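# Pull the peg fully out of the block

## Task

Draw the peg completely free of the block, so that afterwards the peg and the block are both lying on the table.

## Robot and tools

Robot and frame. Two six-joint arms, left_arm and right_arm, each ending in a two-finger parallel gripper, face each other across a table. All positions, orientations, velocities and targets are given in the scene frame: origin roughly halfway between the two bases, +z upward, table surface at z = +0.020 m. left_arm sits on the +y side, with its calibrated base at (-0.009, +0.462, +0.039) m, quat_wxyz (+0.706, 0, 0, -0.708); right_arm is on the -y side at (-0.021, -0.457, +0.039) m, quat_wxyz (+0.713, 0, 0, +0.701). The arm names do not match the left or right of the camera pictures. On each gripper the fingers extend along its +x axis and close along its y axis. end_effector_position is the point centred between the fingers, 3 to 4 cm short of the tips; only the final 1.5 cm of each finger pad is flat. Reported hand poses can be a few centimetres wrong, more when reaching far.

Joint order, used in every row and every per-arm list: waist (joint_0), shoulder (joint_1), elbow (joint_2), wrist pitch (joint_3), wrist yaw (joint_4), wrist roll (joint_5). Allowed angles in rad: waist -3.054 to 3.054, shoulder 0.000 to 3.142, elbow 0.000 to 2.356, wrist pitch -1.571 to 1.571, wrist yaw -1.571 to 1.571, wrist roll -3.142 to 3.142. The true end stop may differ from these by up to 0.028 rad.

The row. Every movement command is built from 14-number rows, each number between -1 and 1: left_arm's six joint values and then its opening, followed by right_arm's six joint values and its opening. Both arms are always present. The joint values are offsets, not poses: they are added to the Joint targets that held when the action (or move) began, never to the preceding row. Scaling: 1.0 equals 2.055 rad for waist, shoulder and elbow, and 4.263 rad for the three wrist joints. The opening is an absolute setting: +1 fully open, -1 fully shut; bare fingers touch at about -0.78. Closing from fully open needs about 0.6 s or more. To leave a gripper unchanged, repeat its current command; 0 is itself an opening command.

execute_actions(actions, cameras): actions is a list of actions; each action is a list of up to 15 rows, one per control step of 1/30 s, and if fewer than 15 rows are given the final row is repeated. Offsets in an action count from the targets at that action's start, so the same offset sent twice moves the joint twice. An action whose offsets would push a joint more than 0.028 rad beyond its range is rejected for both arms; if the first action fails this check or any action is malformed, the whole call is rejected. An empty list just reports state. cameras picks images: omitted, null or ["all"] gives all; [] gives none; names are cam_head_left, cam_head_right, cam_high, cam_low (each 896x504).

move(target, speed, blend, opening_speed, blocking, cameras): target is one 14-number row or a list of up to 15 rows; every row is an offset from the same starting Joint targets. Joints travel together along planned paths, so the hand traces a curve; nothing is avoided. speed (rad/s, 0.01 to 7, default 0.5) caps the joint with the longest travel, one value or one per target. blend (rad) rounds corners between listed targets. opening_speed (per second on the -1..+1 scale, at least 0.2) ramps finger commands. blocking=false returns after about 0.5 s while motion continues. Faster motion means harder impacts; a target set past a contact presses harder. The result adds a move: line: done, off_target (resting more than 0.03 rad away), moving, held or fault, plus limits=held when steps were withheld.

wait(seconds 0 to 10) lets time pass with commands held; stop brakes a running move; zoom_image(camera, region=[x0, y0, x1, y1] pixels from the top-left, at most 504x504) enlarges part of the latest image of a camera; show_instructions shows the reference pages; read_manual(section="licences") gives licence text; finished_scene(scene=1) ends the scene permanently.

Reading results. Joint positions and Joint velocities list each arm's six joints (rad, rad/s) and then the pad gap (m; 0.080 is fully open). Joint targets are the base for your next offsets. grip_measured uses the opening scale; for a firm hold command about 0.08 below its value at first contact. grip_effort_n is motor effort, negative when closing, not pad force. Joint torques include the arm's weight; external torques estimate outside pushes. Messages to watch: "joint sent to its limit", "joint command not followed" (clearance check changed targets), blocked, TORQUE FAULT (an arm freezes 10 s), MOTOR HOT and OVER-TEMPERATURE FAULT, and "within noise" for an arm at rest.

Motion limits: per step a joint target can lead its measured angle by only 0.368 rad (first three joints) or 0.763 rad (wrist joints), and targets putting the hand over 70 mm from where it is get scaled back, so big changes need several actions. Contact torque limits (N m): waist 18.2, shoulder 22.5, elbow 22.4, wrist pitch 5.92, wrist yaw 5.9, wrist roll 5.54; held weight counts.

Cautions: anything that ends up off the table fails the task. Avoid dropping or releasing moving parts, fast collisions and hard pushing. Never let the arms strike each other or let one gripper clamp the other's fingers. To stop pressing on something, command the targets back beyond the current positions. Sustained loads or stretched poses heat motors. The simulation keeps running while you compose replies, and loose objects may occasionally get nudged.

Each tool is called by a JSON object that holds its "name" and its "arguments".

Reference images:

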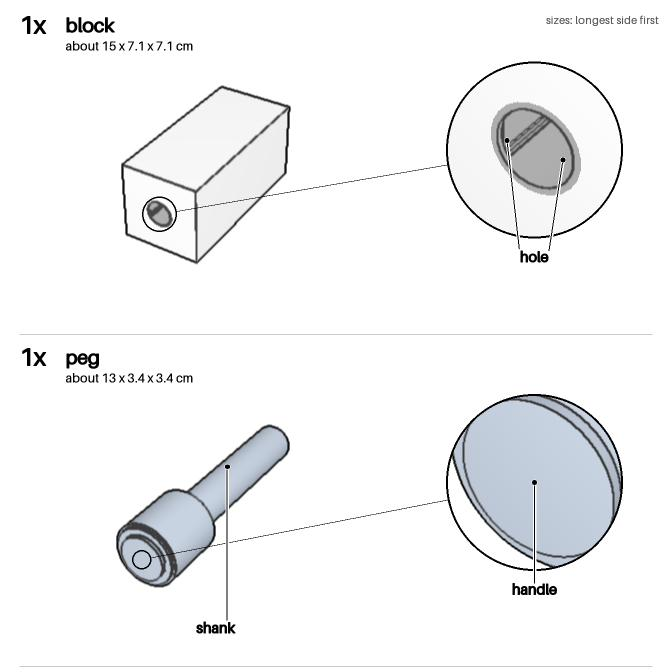

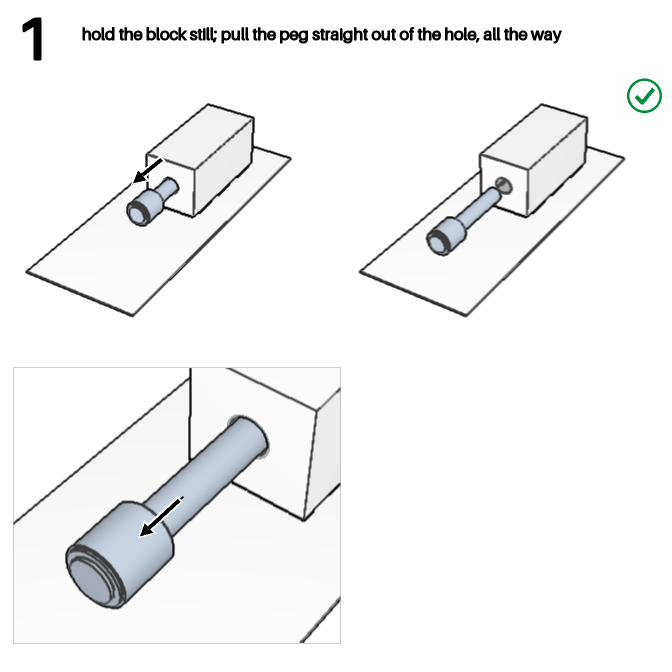

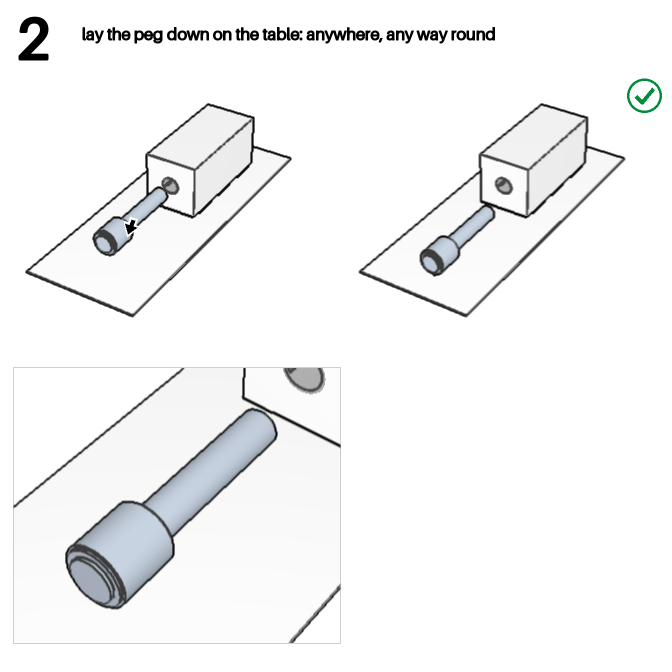

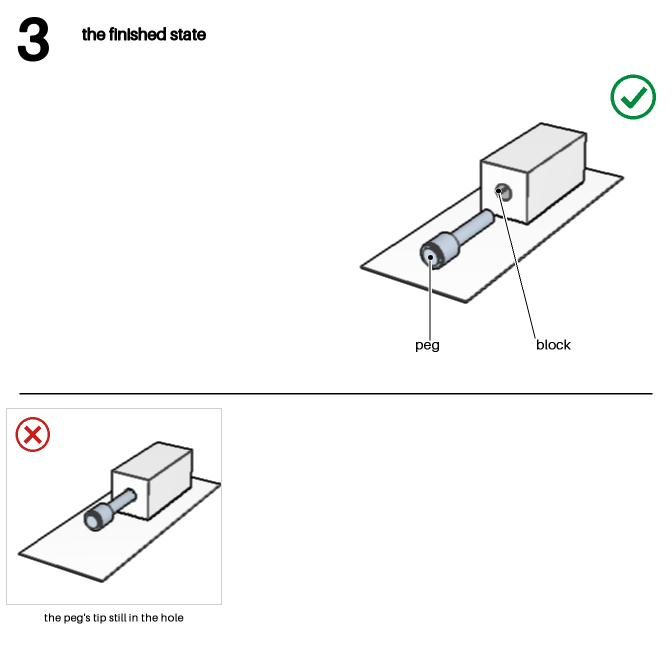

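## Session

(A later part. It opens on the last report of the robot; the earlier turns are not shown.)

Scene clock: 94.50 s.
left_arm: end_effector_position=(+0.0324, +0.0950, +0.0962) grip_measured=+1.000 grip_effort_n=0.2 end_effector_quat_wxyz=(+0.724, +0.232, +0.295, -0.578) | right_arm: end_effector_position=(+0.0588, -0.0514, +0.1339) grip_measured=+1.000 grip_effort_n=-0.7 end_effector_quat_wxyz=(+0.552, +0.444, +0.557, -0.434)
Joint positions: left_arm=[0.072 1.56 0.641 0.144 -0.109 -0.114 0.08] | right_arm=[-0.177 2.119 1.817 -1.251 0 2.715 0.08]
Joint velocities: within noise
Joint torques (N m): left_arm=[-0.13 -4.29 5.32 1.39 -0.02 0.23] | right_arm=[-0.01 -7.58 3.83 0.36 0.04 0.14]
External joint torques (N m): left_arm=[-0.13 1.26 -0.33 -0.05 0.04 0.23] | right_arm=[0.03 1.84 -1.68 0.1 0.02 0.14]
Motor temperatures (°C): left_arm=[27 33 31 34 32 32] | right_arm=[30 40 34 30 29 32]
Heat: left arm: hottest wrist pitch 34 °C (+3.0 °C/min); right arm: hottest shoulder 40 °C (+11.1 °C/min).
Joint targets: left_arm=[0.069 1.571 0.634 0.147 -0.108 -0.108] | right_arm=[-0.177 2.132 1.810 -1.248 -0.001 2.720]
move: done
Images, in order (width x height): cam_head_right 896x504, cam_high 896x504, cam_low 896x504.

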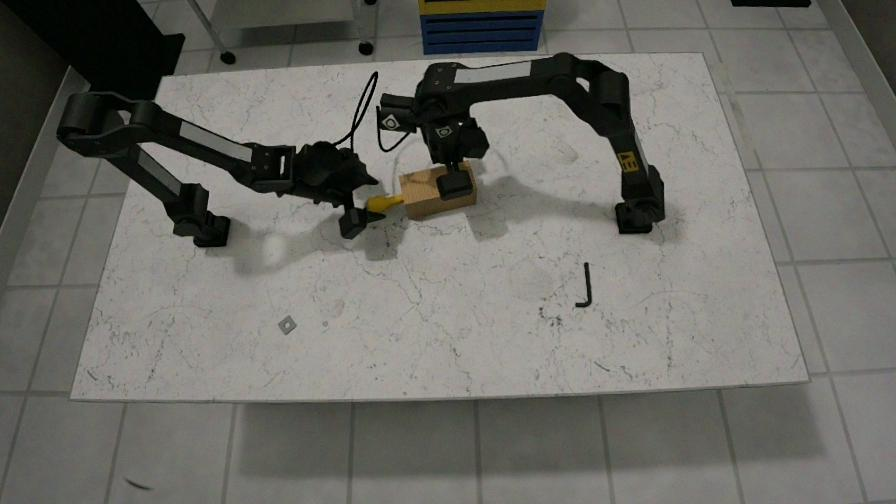

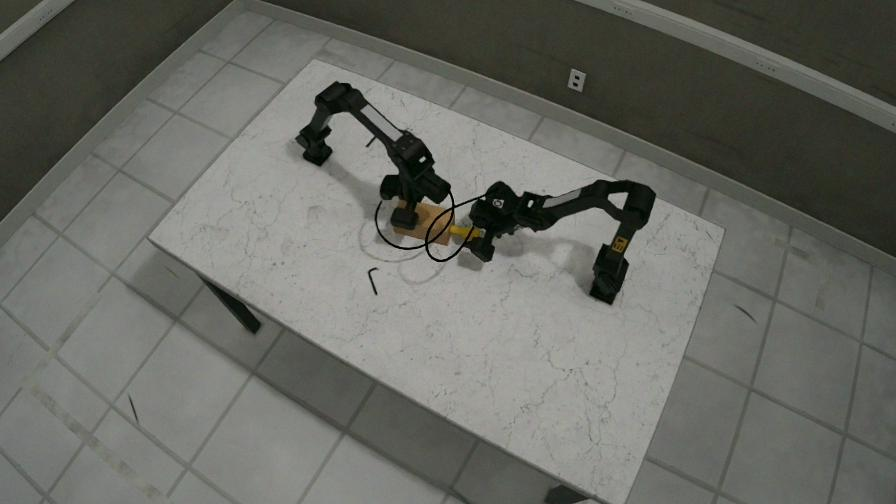

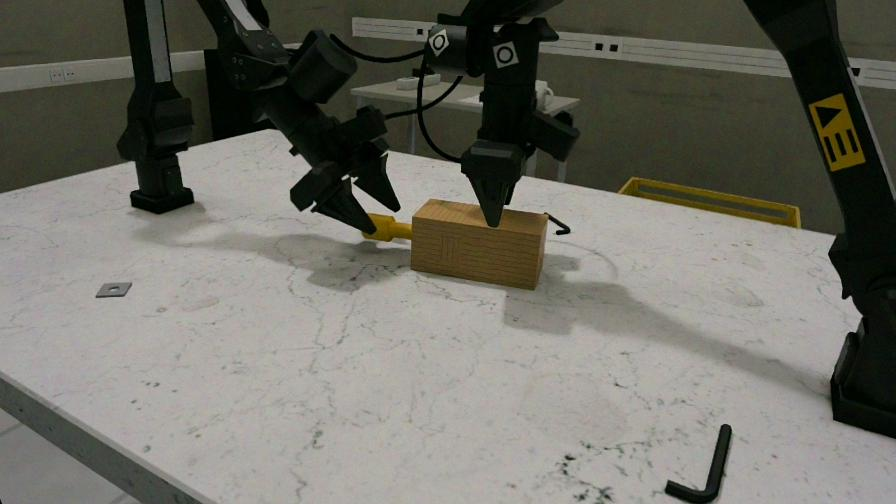

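{"name": "move", "arguments": {"target": [-0.0044,0.0178,-0.0105,0.0134,0,0,1,0,0.0018,-0.0130,0.0069,0,0,1], "speed": 0.15, "cameras": ["cam_low","cam_head_right"]}}

{"name": "zoom_image", "arguments": {"camera": "cam_low", "region": [350, 170, 450, 270]}}

{"name": "zoom_image", "arguments": {"camera": "cam_low", "region": [460, 160, 560, 260]}}

{"name": "zoom_image", "arguments": {"camera": "cam_head_right", "region": [350, 150, 430, 230]}}

Scene clock: 106.80 s.
left_arm: end_effector_position=(+0.0290, +0.0947, +0.0848) grip_measured=+1.000 grip_effort_n=0.2 end_effector_quat_wxyz=(+0.722, +0.234, +0.294, -0.581) | right_arm: end_effector_position=(+0.0587, -0.0514, +0.1265) grip_measured=+1.000 grip_effort_n=-0.7 end_effector_quat_wxyz=(+0.552, +0.444, +0.557, -0.434)
Joint positions: left_arm=[0.063 1.596 0.62 0.2 -0.109 -0.114 0.08] | right_arm=[-0.177 2.121 1.79 -1.222 0 2.715 0.08]
Joint velocities: within noise
Joint torques (N m): left_arm=[-0.16 -4.06 5.05 1.38 0.02 0.23] | right_arm=[-0.01 -7.33 3.86 0.41 0.05 0.14]
External joint torques (N m): left_arm=[-0.14 1.52 -0.34 -0.04 0.08 0.23] | right_arm=[-0.01 2.16 -1.67 0.14 0.03 0.14]
Motor temperatures (°C): left_arm=[27 32 31 36 32 32] | right_arm=[30 41 33 29 29 32]
Heat: left arm: hottest wrist pitch 36 °C (+5.0 °C/min); right arm: hottest shoulder 41 °C (+7.0 °C/min).
Joint targets: left_arm=[0.060 1.608 0.612 0.204 -0.108 -0.108] | right_arm=[-0.177 2.136 1.784 -1.219 -0.001 2.720]
move: done
Images, in order (width x height): cam_head_right 896x504, cam_low 896x504.

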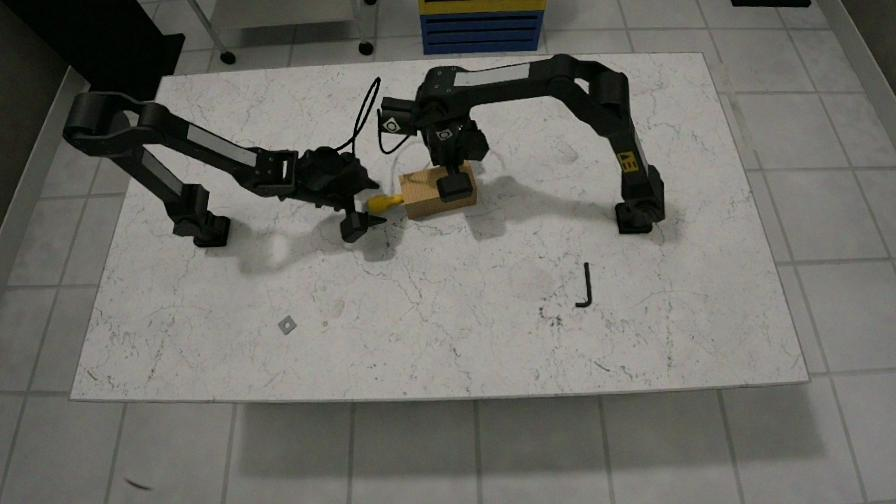

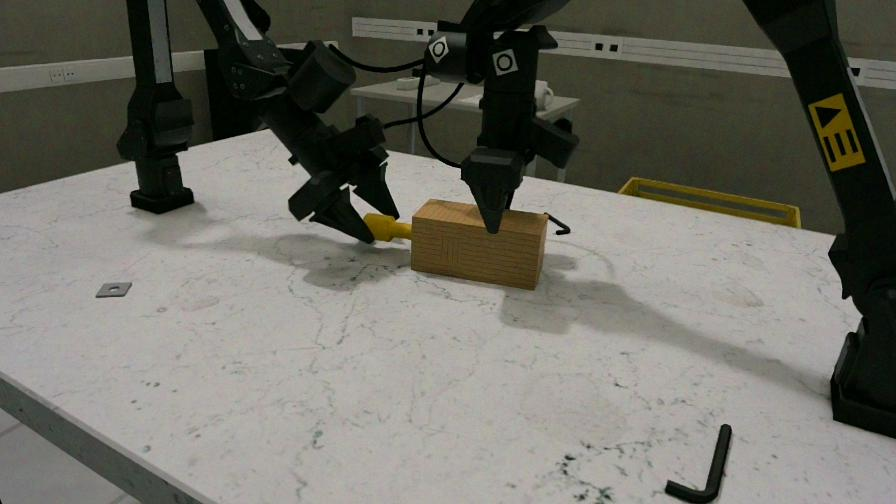

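Scaled by 5.040.

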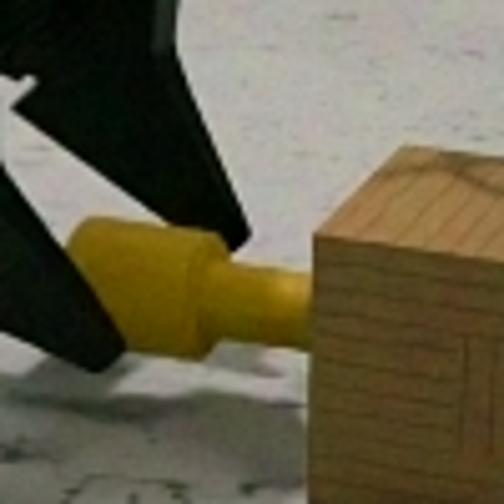

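Scaled by 5.040.

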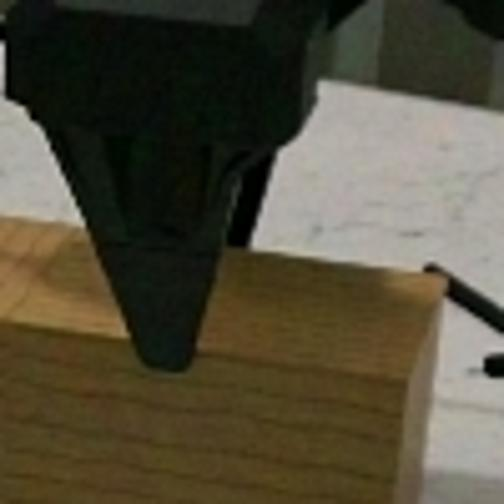

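Scaled by 6.300.

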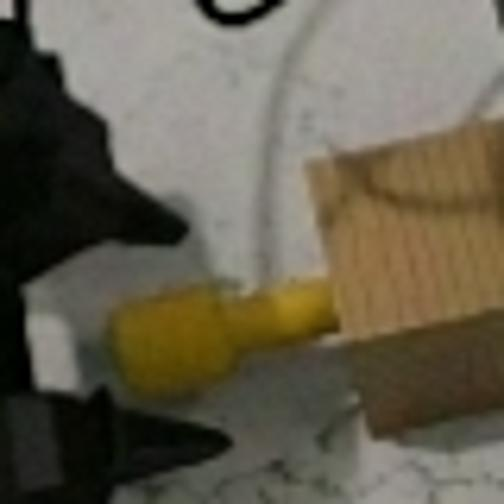

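{"name": "move", "arguments": {"target": [0,0,0,0,0,0,1,0,0.0020,-0.0124,0.0070,0,0,1], "speed": 0.1, "cameras": ["cam_low"]}}

{"name": "zoom_image", "arguments": {"camera": "cam_low", "region": [460, 160, 560, 260]}}

Scene clock: 111.60 s.
left_arm: end_effector_position=(+0.0290, +0.0947, +0.0849) grip_measured=+1.000 grip_effort_n=0.2 end_effector_quat_wxyz=(+0.722, +0.234, +0.294, -0.581) | right_arm: end_effector_position=(+0.0587, -0.0513, +0.1184) grip_measured=+1.000 grip_effort_n=-0.7 end_effector_quat_wxyz=(+0.551, +0.444, +0.557, -0.434)
Joint positions: left_arm=[0.063 1.596 0.62 0.201 -0.109 -0.114 0.08] | right_arm=[-0.177 2.126 1.765 -1.193 -0.001 2.715 0.08]
Joint velocities: within noise
Joint torques (N m): left_arm=[-0.21 -4.2 5.04 1.36 0.01 0.23] | right_arm=[0.01 -7.46 3.84 0.42 0.08 0.15]
External joint torques (N m): left_arm=[-0.23 1.41 -0.38 -0.06 0.06 0.23] | right_arm=[0 1.97 -1.65 0.15 0.05 0.15]
Motor temperatures (°C): left_arm=[27 32 31 36 32 32] | right_arm=[30 42 33 29 29 32]
Heat: left arm: hottest wrist pitch 36 °C (+6.0 °C/min); right arm: hottest shoulder 42 °C (+6.0 °C/min).
Joint targets: left_arm=[0.060 1.608 0.612 0.204 -0.108 -0.108] | right_arm=[-0.177 2.140 1.758 -1.189 -0.001 2.720]
move: done
Images, in order (width x height): cam_low 896x504.

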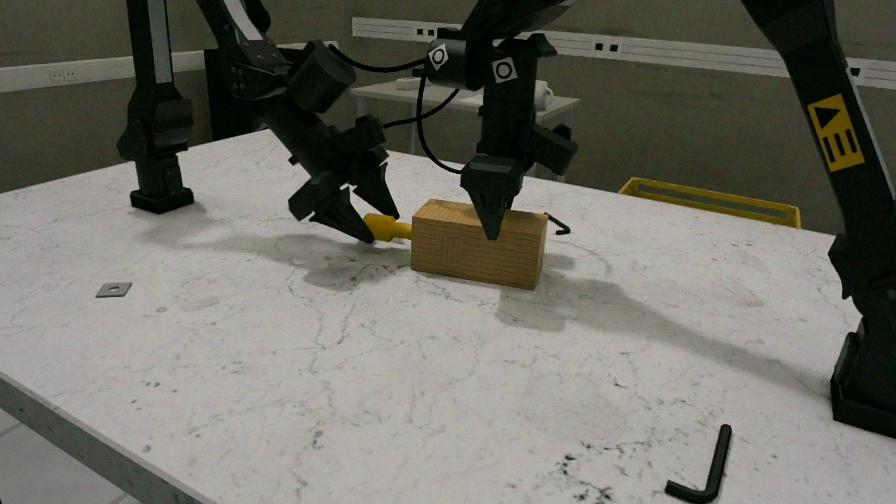

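Scaled by 5.040.

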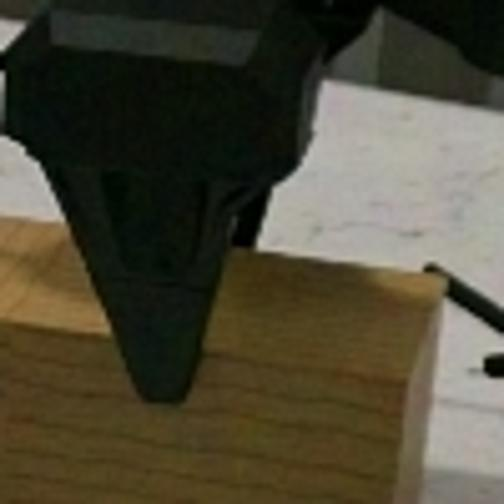

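{"name": "move", "arguments": {"target": [0,0,0,0,0,0,1,0,0.0111,-0.0396,0.0245,0,0,1], "speed": 0.2, "cameras": ["cam_low"]}}

{"name": "move", "arguments": {"target": [0,0,0,0,0,0,1,0,0,0,0,0,0,0.62], "opening_speed": 0.3}}

{"name": "zoom_image", "arguments": {"camera": "cam_low", "region": [350, 140, 570, 310]}}

{"name": "zoom_image", "arguments": {"camera": "cam_head_right", "region": [340, 140, 500, 240]}}

Scene clock: 115.43 s.
left_arm: end_effector_position=(+0.0290, +0.0947, +0.0849) grip_measured=+1.000 grip_effort_n=0.2 end_effector_quat_wxyz=(+0.722, +0.234, +0.294, -0.581) | right_arm: end_effector_position=(+0.0587, -0.0507, +0.0886) grip_measured=+1.000 grip_effort_n=-0.7 end_effector_quat_wxyz=(+0.551, +0.444, +0.557, -0.434)
Joint positions: left_arm=[0.063 1.596 0.62 0.201 -0.109 -0.114 0.08] | right_arm=[-0.177 2.15 1.683 -1.088 -0.001 2.715 0.08]
Joint velocities: within noise
Joint torques (N m): left_arm=[-0.14 -4.16 5.11 1.36 -0.01 0.22] | right_arm=[-0.02 -7.65 3.77 0.37 0.08 0.12]
External joint torques (N m): left_arm=[-0.16 1.41 -0.29 -0.05 0.05 0.22] | right_arm=[-0.07 1.91 -1.65 0.1 0.06 0.13]
Motor temperatures (°C): left_arm=[27 32 31 35 32 32] | right_arm=[30 42 33 29 29 32]
Heat: left arm: hottest wrist pitch 35 °C (+5.0 °C/min); right arm: hottest shoulder 42 °C (+5.0 °C/min).
Joint targets: left_arm=[0.060 1.608 0.612 0.204 -0.108 -0.108] | right_arm=[-0.177 2.163 1.677 -1.085 -0.001 2.720]
move: done
Images, in order (width x height): cam_low 896x504.

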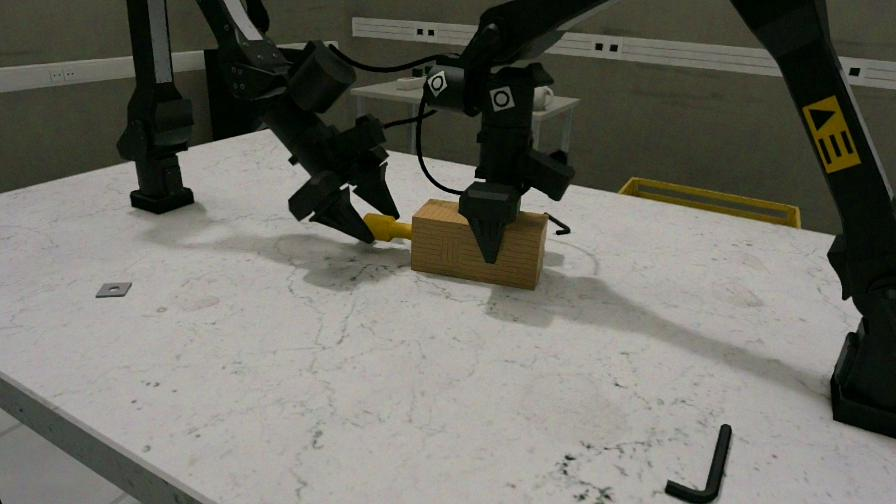

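Scene clock: 116.90 s.
left_arm: end_effector_position=(+0.0290, +0.0947, +0.0849) grip_measured=+1.000 grip_effort_n=-0.2 end_effector_quat_wxyz=(+0.722, +0.234, +0.294, -0.581) | right_arm: end_effector_position=(+0.0565, -0.0513, +0.0881) grip_measured=+0.756 grip_effort_n=-83.5 end_effector_quat_wxyz=(+0.551, +0.441, +0.559, -0.436)
Joint positions: left_arm=[0.063 1.596 0.62 0.201 -0.109 -0.114 0.08] | right_arm=[-0.174 2.15 1.681 -1.089 -0.007 2.715 0.069]
Joint velocities: within noise
Joint torques (N m): left_arm=[-0.15 -4.07 5.08 1.36 0.03 0.2] | right_arm=[-0.23 -7.55 3.97 0.51 0.32 0.13]
External joint torques (N m): left_arm=[-0.11 1.54 -0.35 -0.06 0.07 0.2] | right_arm=[-0.22 2 -1.42 0.26 0.29 0.13]
Motor temperatures (°C): left_arm=[27 32 31 35 32 32] | right_arm=[30 43 33 29 29 32]
Heat: left arm: hottest wrist pitch 35 °C (+5.0 °C/min); right arm: hottest shoulder 43 °C (+5.0 °C/min).
Joint targets: left_arm=[0.060 1.608 0.612 0.204 -0.108 -0.108] | right_arm=[-0.177 2.163 1.677 -1.085 0.000 2.720]
move: done

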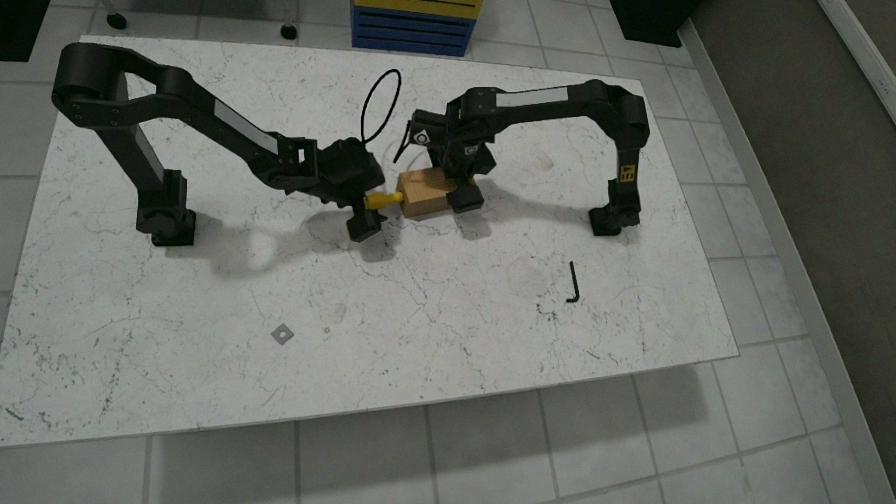

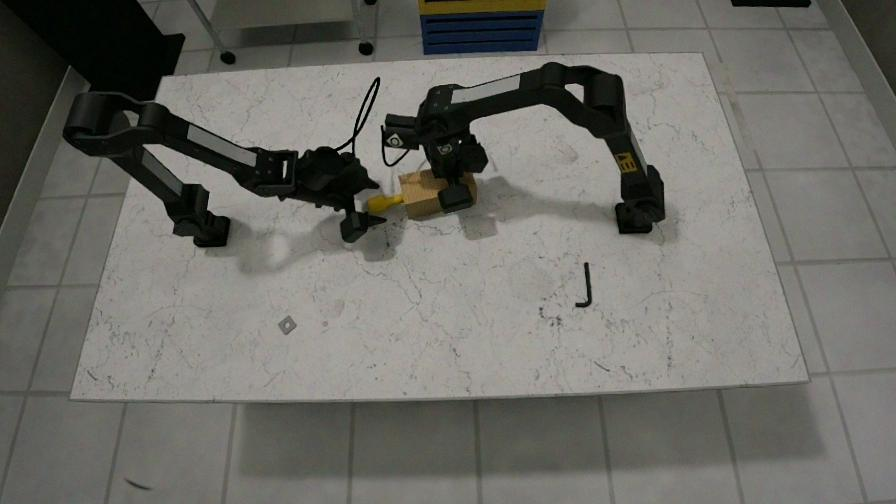

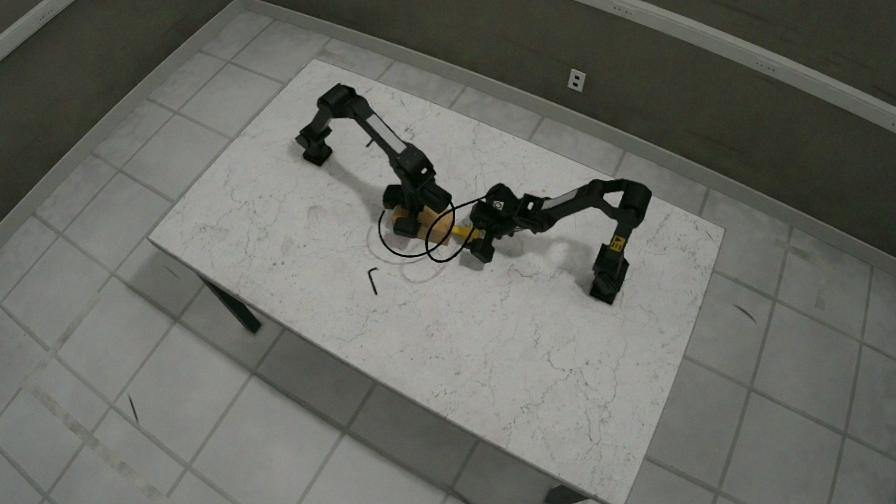

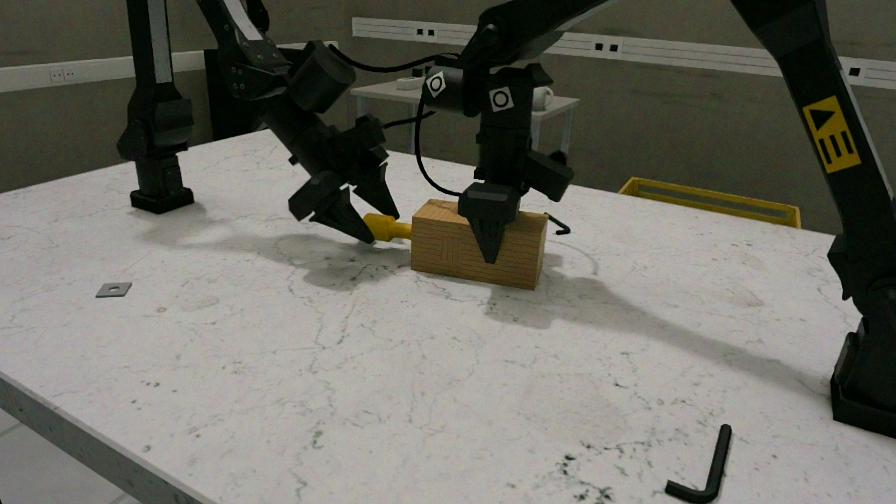

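Scaled by 2.291.

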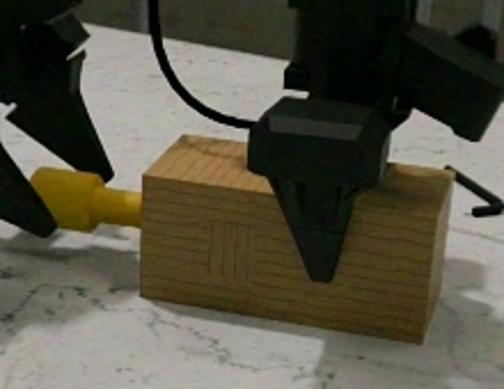

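Scaled by 3.150.

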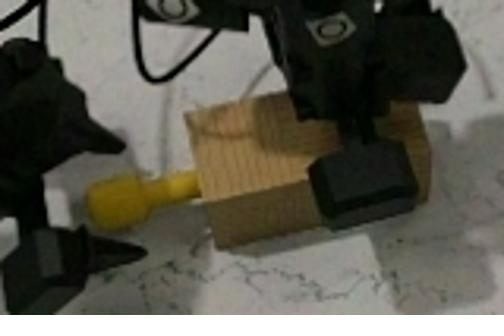

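{"name": "move", "arguments": {"target": [0,0,0,0,0,0,-0.2,0,0,0,0,0,0,0.65], "opening_speed": 0.5, "cameras": ["cam_low","cam_head_right"]}}

{"name": "zoom_image", "arguments": {"camera": "cam_low", "region": [350, 170, 450, 270]}}

{"name": "zoom_image", "arguments": {"camera": "cam_head_right", "region": [350, 150, 430, 230]}}

Scene clock: 122.00 s.
left_arm: end_effector_position=(+0.0290, +0.0948, +0.0847) grip_measured=-0.105 grip_effort_n=-83.5 end_effector_quat_wxyz=(+0.722, +0.234, +0.294, -0.581) | right_arm: end_effector_position=(+0.0565, -0.0514, +0.0881) grip_measured=+0.756 grip_effort_n=-83.5 end_effector_quat_wxyz=(+0.551, +0.441, +0.559, -0.436)
Joint positions: left_arm=[0.063 1.596 0.619 0.201 -0.109 -0.114 0.03] | right_arm=[-0.174 2.15 1.681 -1.09 -0.007 2.715 0.069]
Joint velocities: within noise
Joint torques (N m): left_arm=[-0.28 -4.18 5.17 1.36 -0.02 0.22] | right_arm=[-0.29 -7.57 3.99 0.51 0.33 0.13]
External joint torques (N m): left_arm=[-0.27 1.48 -0.3 -0.08 0.03 0.21] | right_arm=[-0.22 1.98 -1.43 0.25 0.31 0.13]
Motor temperatures (°C): left_arm=[27 32 31 35 32 32] | right_arm=[29 44 33 29 29 32]
Heat: left arm: hottest wrist pitch 35 °C (+4.0 °C/min); right arm: hottest shoulder 44 °C (+6.0 °C/min).
Joint targets: left_arm=[0.060 1.608 0.612 0.204 -0.108 -0.108] | right_arm=[-0.177 2.163 1.677 -1.085 0.000 2.720]
move: done
Images, in order (width x height): cam_head_right 896x504, cam_low 896x504.

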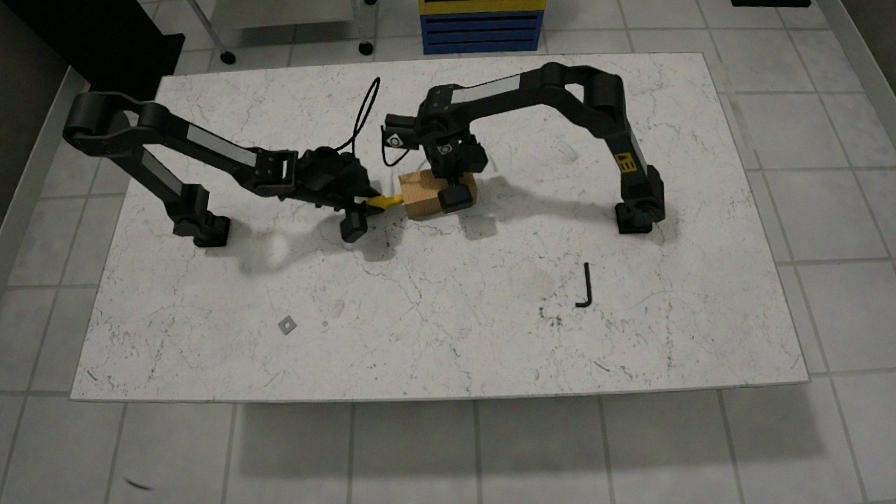

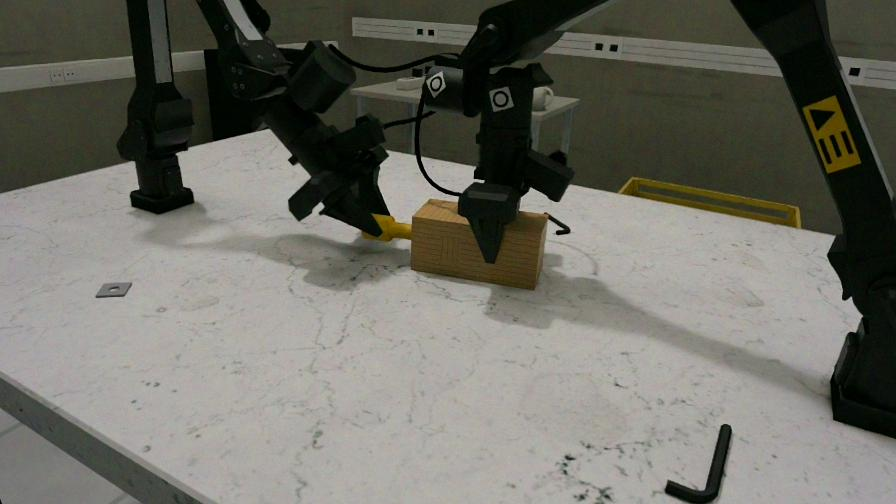

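Scaled by 5.040.

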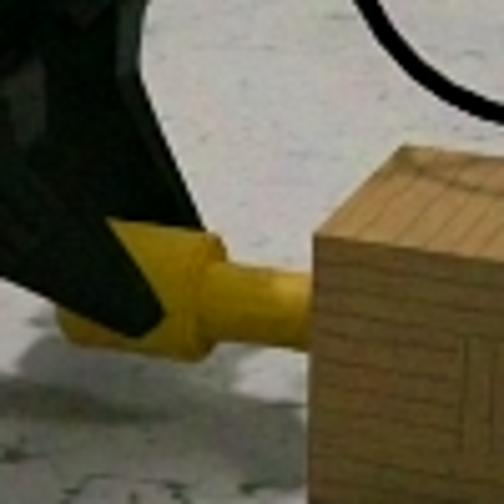

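Scaled by 6.300.

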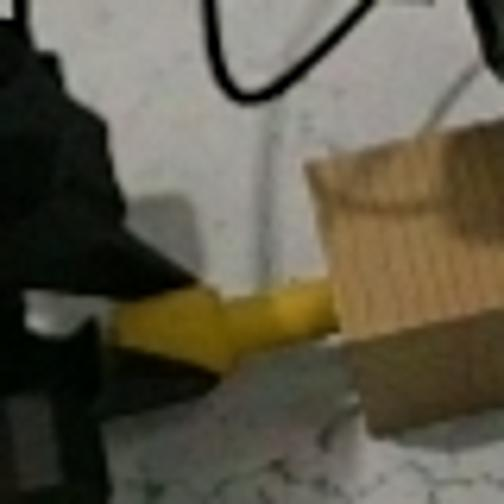

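{"name": "move", "arguments": {"target": [-0.0104,-0.0557,-0.0530,-0.0015,-0.0035,-0.0037,-0.2,0,0,0,0,0,0,0.62], "speed": 0.06, "cameras": ["cam_low","cam_head_right"]}}

{"name": "zoom_image", "arguments": {"camera": "cam_low", "region": [330, 150, 570, 310]}}

Scene clock: 137.47 s.
left_arm: end_effector_position=(+0.0237, +0.1138, +0.0893) grip_measured=-0.105 grip_effort_n=-83.5 end_effector_quat_wxyz=(+0.724, +0.227, +0.286, -0.585) | right_arm: end_effector_position=(+0.0541, -0.0395, +0.0905) grip_measured=+0.756 grip_effort_n=-83.5 end_effector_quat_wxyz=(+0.540, +0.453, +0.571, -0.422)
Joint positions: left_arm=[0.045 1.506 0.535 0.217 -0.122 -0.122 0.03] | right_arm=[-0.167 2.151 1.69 -1.05 -0.018 2.721 0.069]
Joint velocities: within noise
Joint torques (N m): left_arm=[-0.48 -6.09 2.07 -0.06 -0.12 -0.04] | right_arm=[-0.96 -7.78 3.15 -2.62 0.69 -0.09]
External joint torques (N m): left_arm=[-0.47 -1.1 -3.47 -1.52 -0.06 -0.04] | right_arm=[-1.09 1.75 -2.33 -2.98 0.68 -0.09]
Motor temperatures (°C): left_arm=[27 33 31 35 32 32] | right_arm=[29 46 33 30 29 32]
Heat: left arm: hottest wrist pitch 35 °C (+2.0 °C/min); right arm: hottest shoulder 46 °C (+7.1 °C/min).
Joint targets: left_arm=[0.038 1.493 0.503 0.197 -0.122 -0.124] | right_arm=[-0.177 2.163 1.677 -1.085 -0.001 2.720]
move: off_target (left_arm, right_arm); left_arm: the elbow is farthest, 0.032 rad from its target; right_arm: the wrist pitch is farthest, 0.035 rad from its target
Images, in order (width x height): cam_head_right 896x504, cam_low 896x504.

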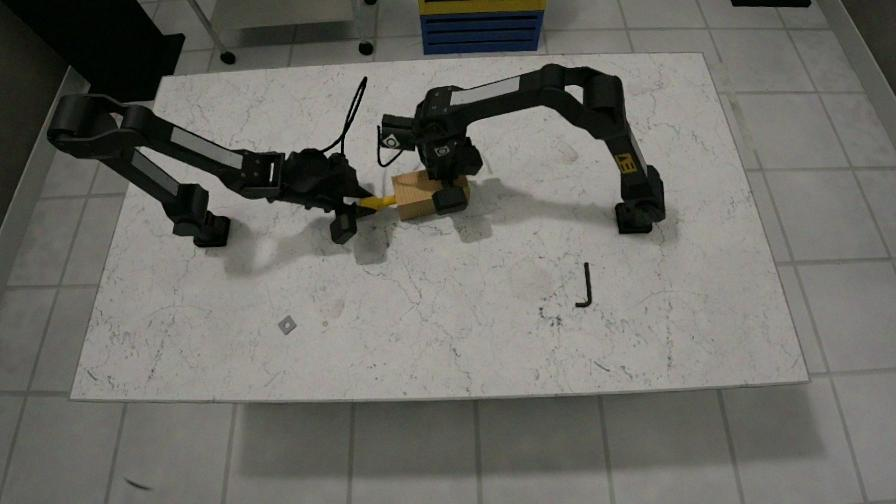

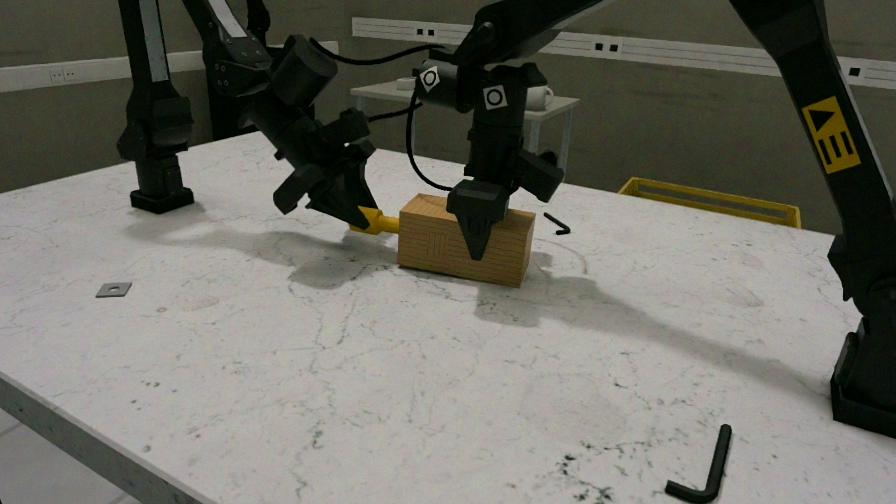

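Scaled by 2.100.

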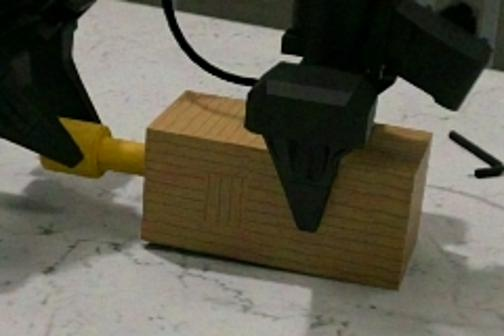

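{"name": "move", "arguments": {"target": [-0.0140,-0.0630,-0.0500,-0.0069,-0.0047,-0.0048,-0.25,0,0,0,0,0,0,0.6], "speed": 0.06, "cameras": ["cam_low","cam_head_right"]}}

{"name": "zoom_image", "arguments": {"camera": "cam_low", "region": [330, 150, 570, 310]}}

Scene clock: 143.37 s.
left_arm: end_effector_position=(+0.0161, +0.1441, +0.0899) grip_measured=-0.105 grip_effort_n=-83.5 end_effector_quat_wxyz=(+0.724, +0.226, +0.285, -0.586) | right_arm: end_effector_position=(+0.0530, -0.0389, +0.0906) grip_measured=+0.756 grip_effort_n=-83.5 end_effector_quat_wxyz=(+0.539, +0.453, +0.571, -0.422)
Joint positions: left_arm=[0.016 1.371 0.429 0.188 -0.142 -0.142 0.03] | right_arm=[-0.165 2.153 1.694 -1.052 -0.02 2.722 0.069]
Joint velocities: within noise
Joint torques (N m): left_arm=[-0.41 -4.85 2.73 -0.13 -0.1 -0.07] | right_arm=[-1.09 -8.05 2.78 -2.42 0.77 -0.13]
External joint torques (N m): left_arm=[-0.37 -0.8 -2.87 -1.59 -0.04 -0.08] | right_arm=[-1.12 1.54 -2.7 -2.76 0.76 -0.13]
Motor temperatures (°C): left_arm=[27 33 30 34 32 32] | right_arm=[29 45 33 32 29 32]
Heat: left arm: hottest wrist pitch 34 °C (+0.0 °C/min); right arm: hottest shoulder 45 °C (+6.1 °C/min).
Joint targets: left_arm=[0.009 1.364 0.400 0.168 -0.143 -0.145] | right_arm=[-0.177 2.163 1.677 -1.085 -0.001 2.720]
move: off_target (right_arm); right_arm: the wrist pitch is farthest, 0.033 rad from its target
Images, in order (width x height): cam_head_right 896x504, cam_low 896x504.

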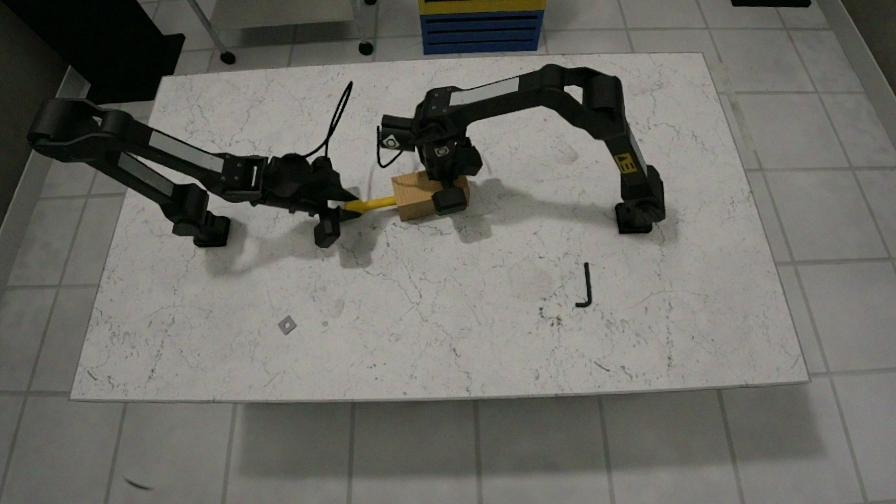

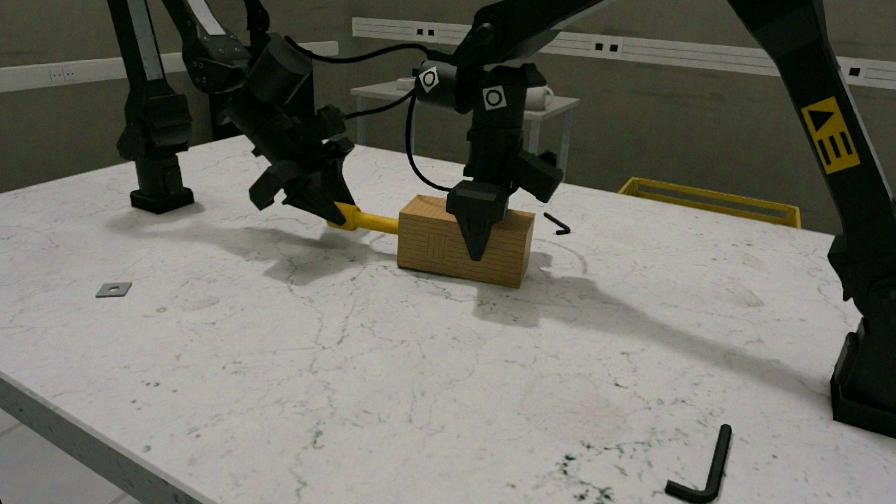

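Scaled by 2.100.

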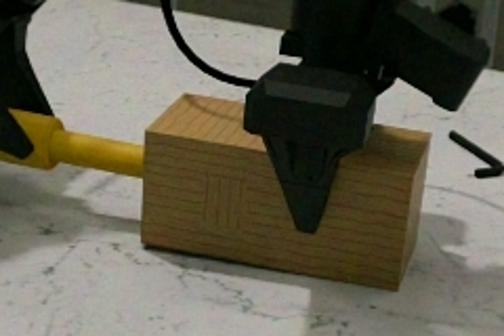

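{"name": "move", "arguments": {"target": [[-0.0183,-0.0734,-0.0452,-0.0146,-0.0062,-0.0063,-0.25,0,0,0,0,0,0,0.6],[-0.0346,-0.1312,-0.0721,-0.0305,-0.0116,-0.0122,-0.25,0,0,0,0,0,0,0.6]], "speed": 0.06, "blend": 0.05, "cameras": ["cam_low","cam_head_right"]}}

{"name": "zoom_image", "arguments": {"camera": "cam_low", "region": [290, 150, 560, 310]}}

Scene clock: 153.40 s.
left_arm: end_effector_position=(+0.0029, +0.2035, +0.0781) grip_measured=-0.105 grip_effort_n=-83.5 end_effector_quat_wxyz=(+0.716, +0.244, +0.300, -0.581) | right_arm: end_effector_position=(+0.0552, -0.0497, +0.0876) grip_measured=+0.756 grip_effort_n=-83.5 end_effector_quat_wxyz=(+0.549, +0.442, +0.559, -0.436)
Joint positions: left_arm=[-0.059 1.107 0.258 0.036 -0.188 -0.193 0.03] | right_arm=[-0.171 2.154 1.685 -1.088 -0.009 2.722 0.069]
Joint velocities: within noise
Joint torques (N m): left_arm=[-0.16 -3.54 5.74 1.3 -0.25 -0.06] | right_arm=[-0.57 -8.03 3.65 0.38 0.38 -0.13]
External joint torques (N m): left_arm=[-0.14 -1.14 -0.09 -0.1 -0.16 -0.06] | right_arm=[-0.64 1.49 -1.76 0.1 0.36 -0.13]
Motor temperatures (°C): left_arm=[27 33 30 34 32 32] | right_arm=[30 46 33 33 29 32]
Heat: left arm: hottest wrist pitch 34 °C (+0.0 °C/min); right arm: hottest shoulder 46 °C (+6.1 °C/min).
Joint targets: left_arm=[-0.062 1.094 0.252 0.038 -0.192 -0.197] | right_arm=[-0.177 2.163 1.677 -1.085 -0.001 2.720]
move: done
Images, in order (width x height): cam_head_right 896x504, cam_low 896x504.

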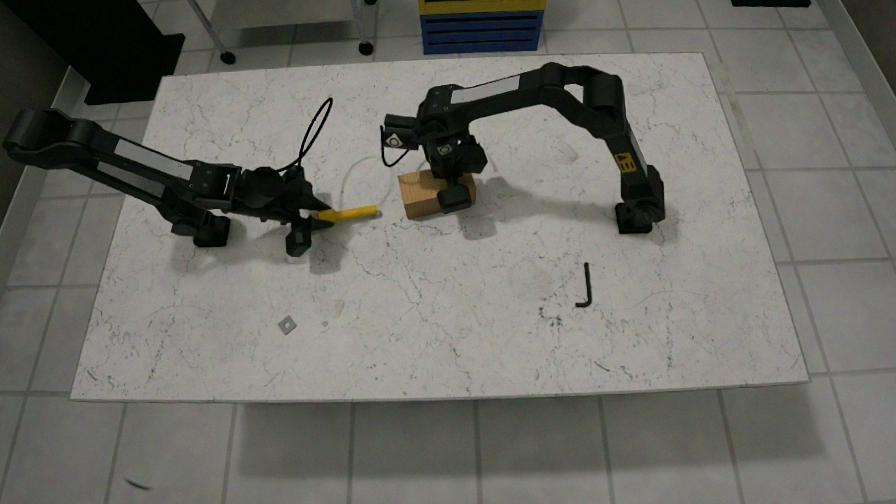

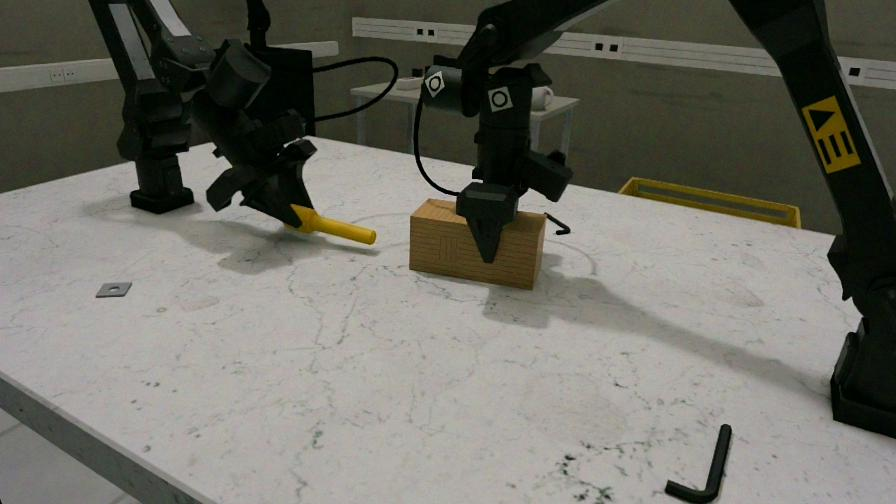

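Scaled by 1.867.

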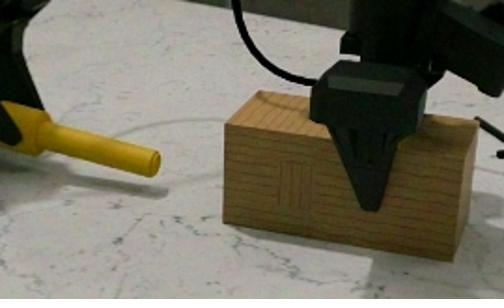

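{"name": "move", "arguments": {"target": [0,0.0295,-0.0164,0.0220,0,0,-0.25,0,0,0,0,0,0,1], "speed": 0.06, "opening_speed": 0.3, "cameras": ["cam_low","cam_head_right"]}}

{"name": "zoom_image", "arguments": {"camera": "cam_low", "region": [270, 180, 400, 290]}}

Scene clock: 159.20 s.
left_arm: end_effector_position=(+0.0029, +0.2029, +0.0693) grip_measured=-0.105 grip_effort_n=-83.5 end_effector_quat_wxyz=(+0.717, +0.239, +0.296, -0.583) | right_arm: end_effector_position=(+0.0571, -0.0505, +0.0871) grip_measured=+0.997 grip_effort_n=15.1 end_effector_quat_wxyz=(+0.550, +0.443, +0.557, -0.437)
Joint positions: left_arm=[-0.059 1.15 0.224 0.126 -0.188 -0.193 0.03] | right_arm=[-0.174 2.154 1.683 -1.087 -0.005 2.722 0.08]
Joint velocities: within noise
Joint torques (N m): left_arm=[-0.22 -1.62 5.48 1.49 -0.28 -0.07] | right_arm=[-0.04 -8.03 3.72 0.33 0.21 -0.14]
External joint torques (N m): left_arm=[-0.24 0.8 -0.05 0.11 -0.18 -0.07] | right_arm=[-0.1 1.48 -1.64 0.08 0.2 -0.14]
Motor temperatures (°C): left_arm=[26 32 30 35 32 31] | right_arm=[29 46 33 32 29 32]
Heat: left arm: hottest wrist pitch 35 °C (+0.0 °C/min); right arm: hottest shoulder 46 °C (+5.1 °C/min).
Joint targets: left_arm=[-0.062 1.155 0.218 0.132 -0.192 -0.197] | right_arm=[-0.177 2.163 1.677 -1.085 -0.001 2.720]
move: done
Images, in order (width x height): cam_head_right 896x504, cam_low 896x504.

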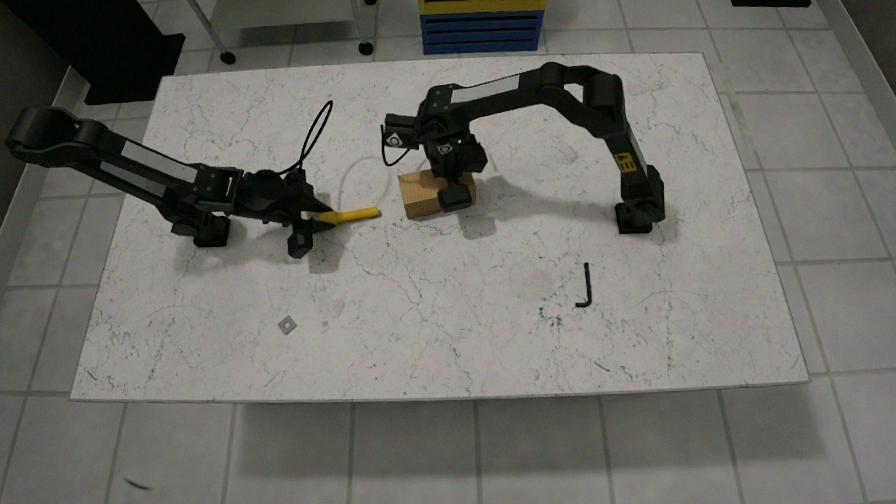

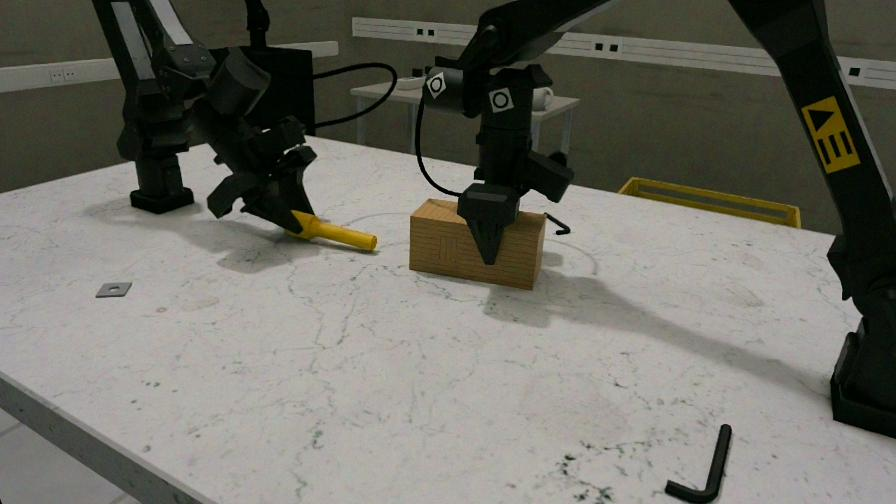

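Scaled by 3.877.

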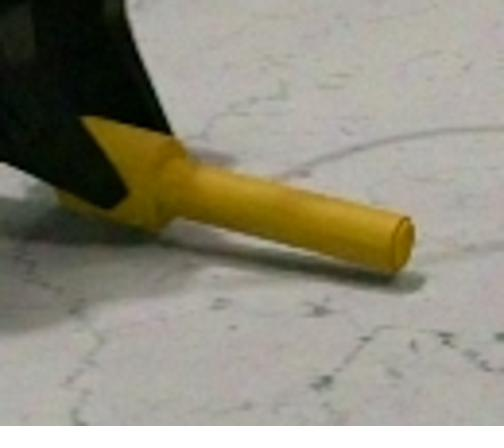

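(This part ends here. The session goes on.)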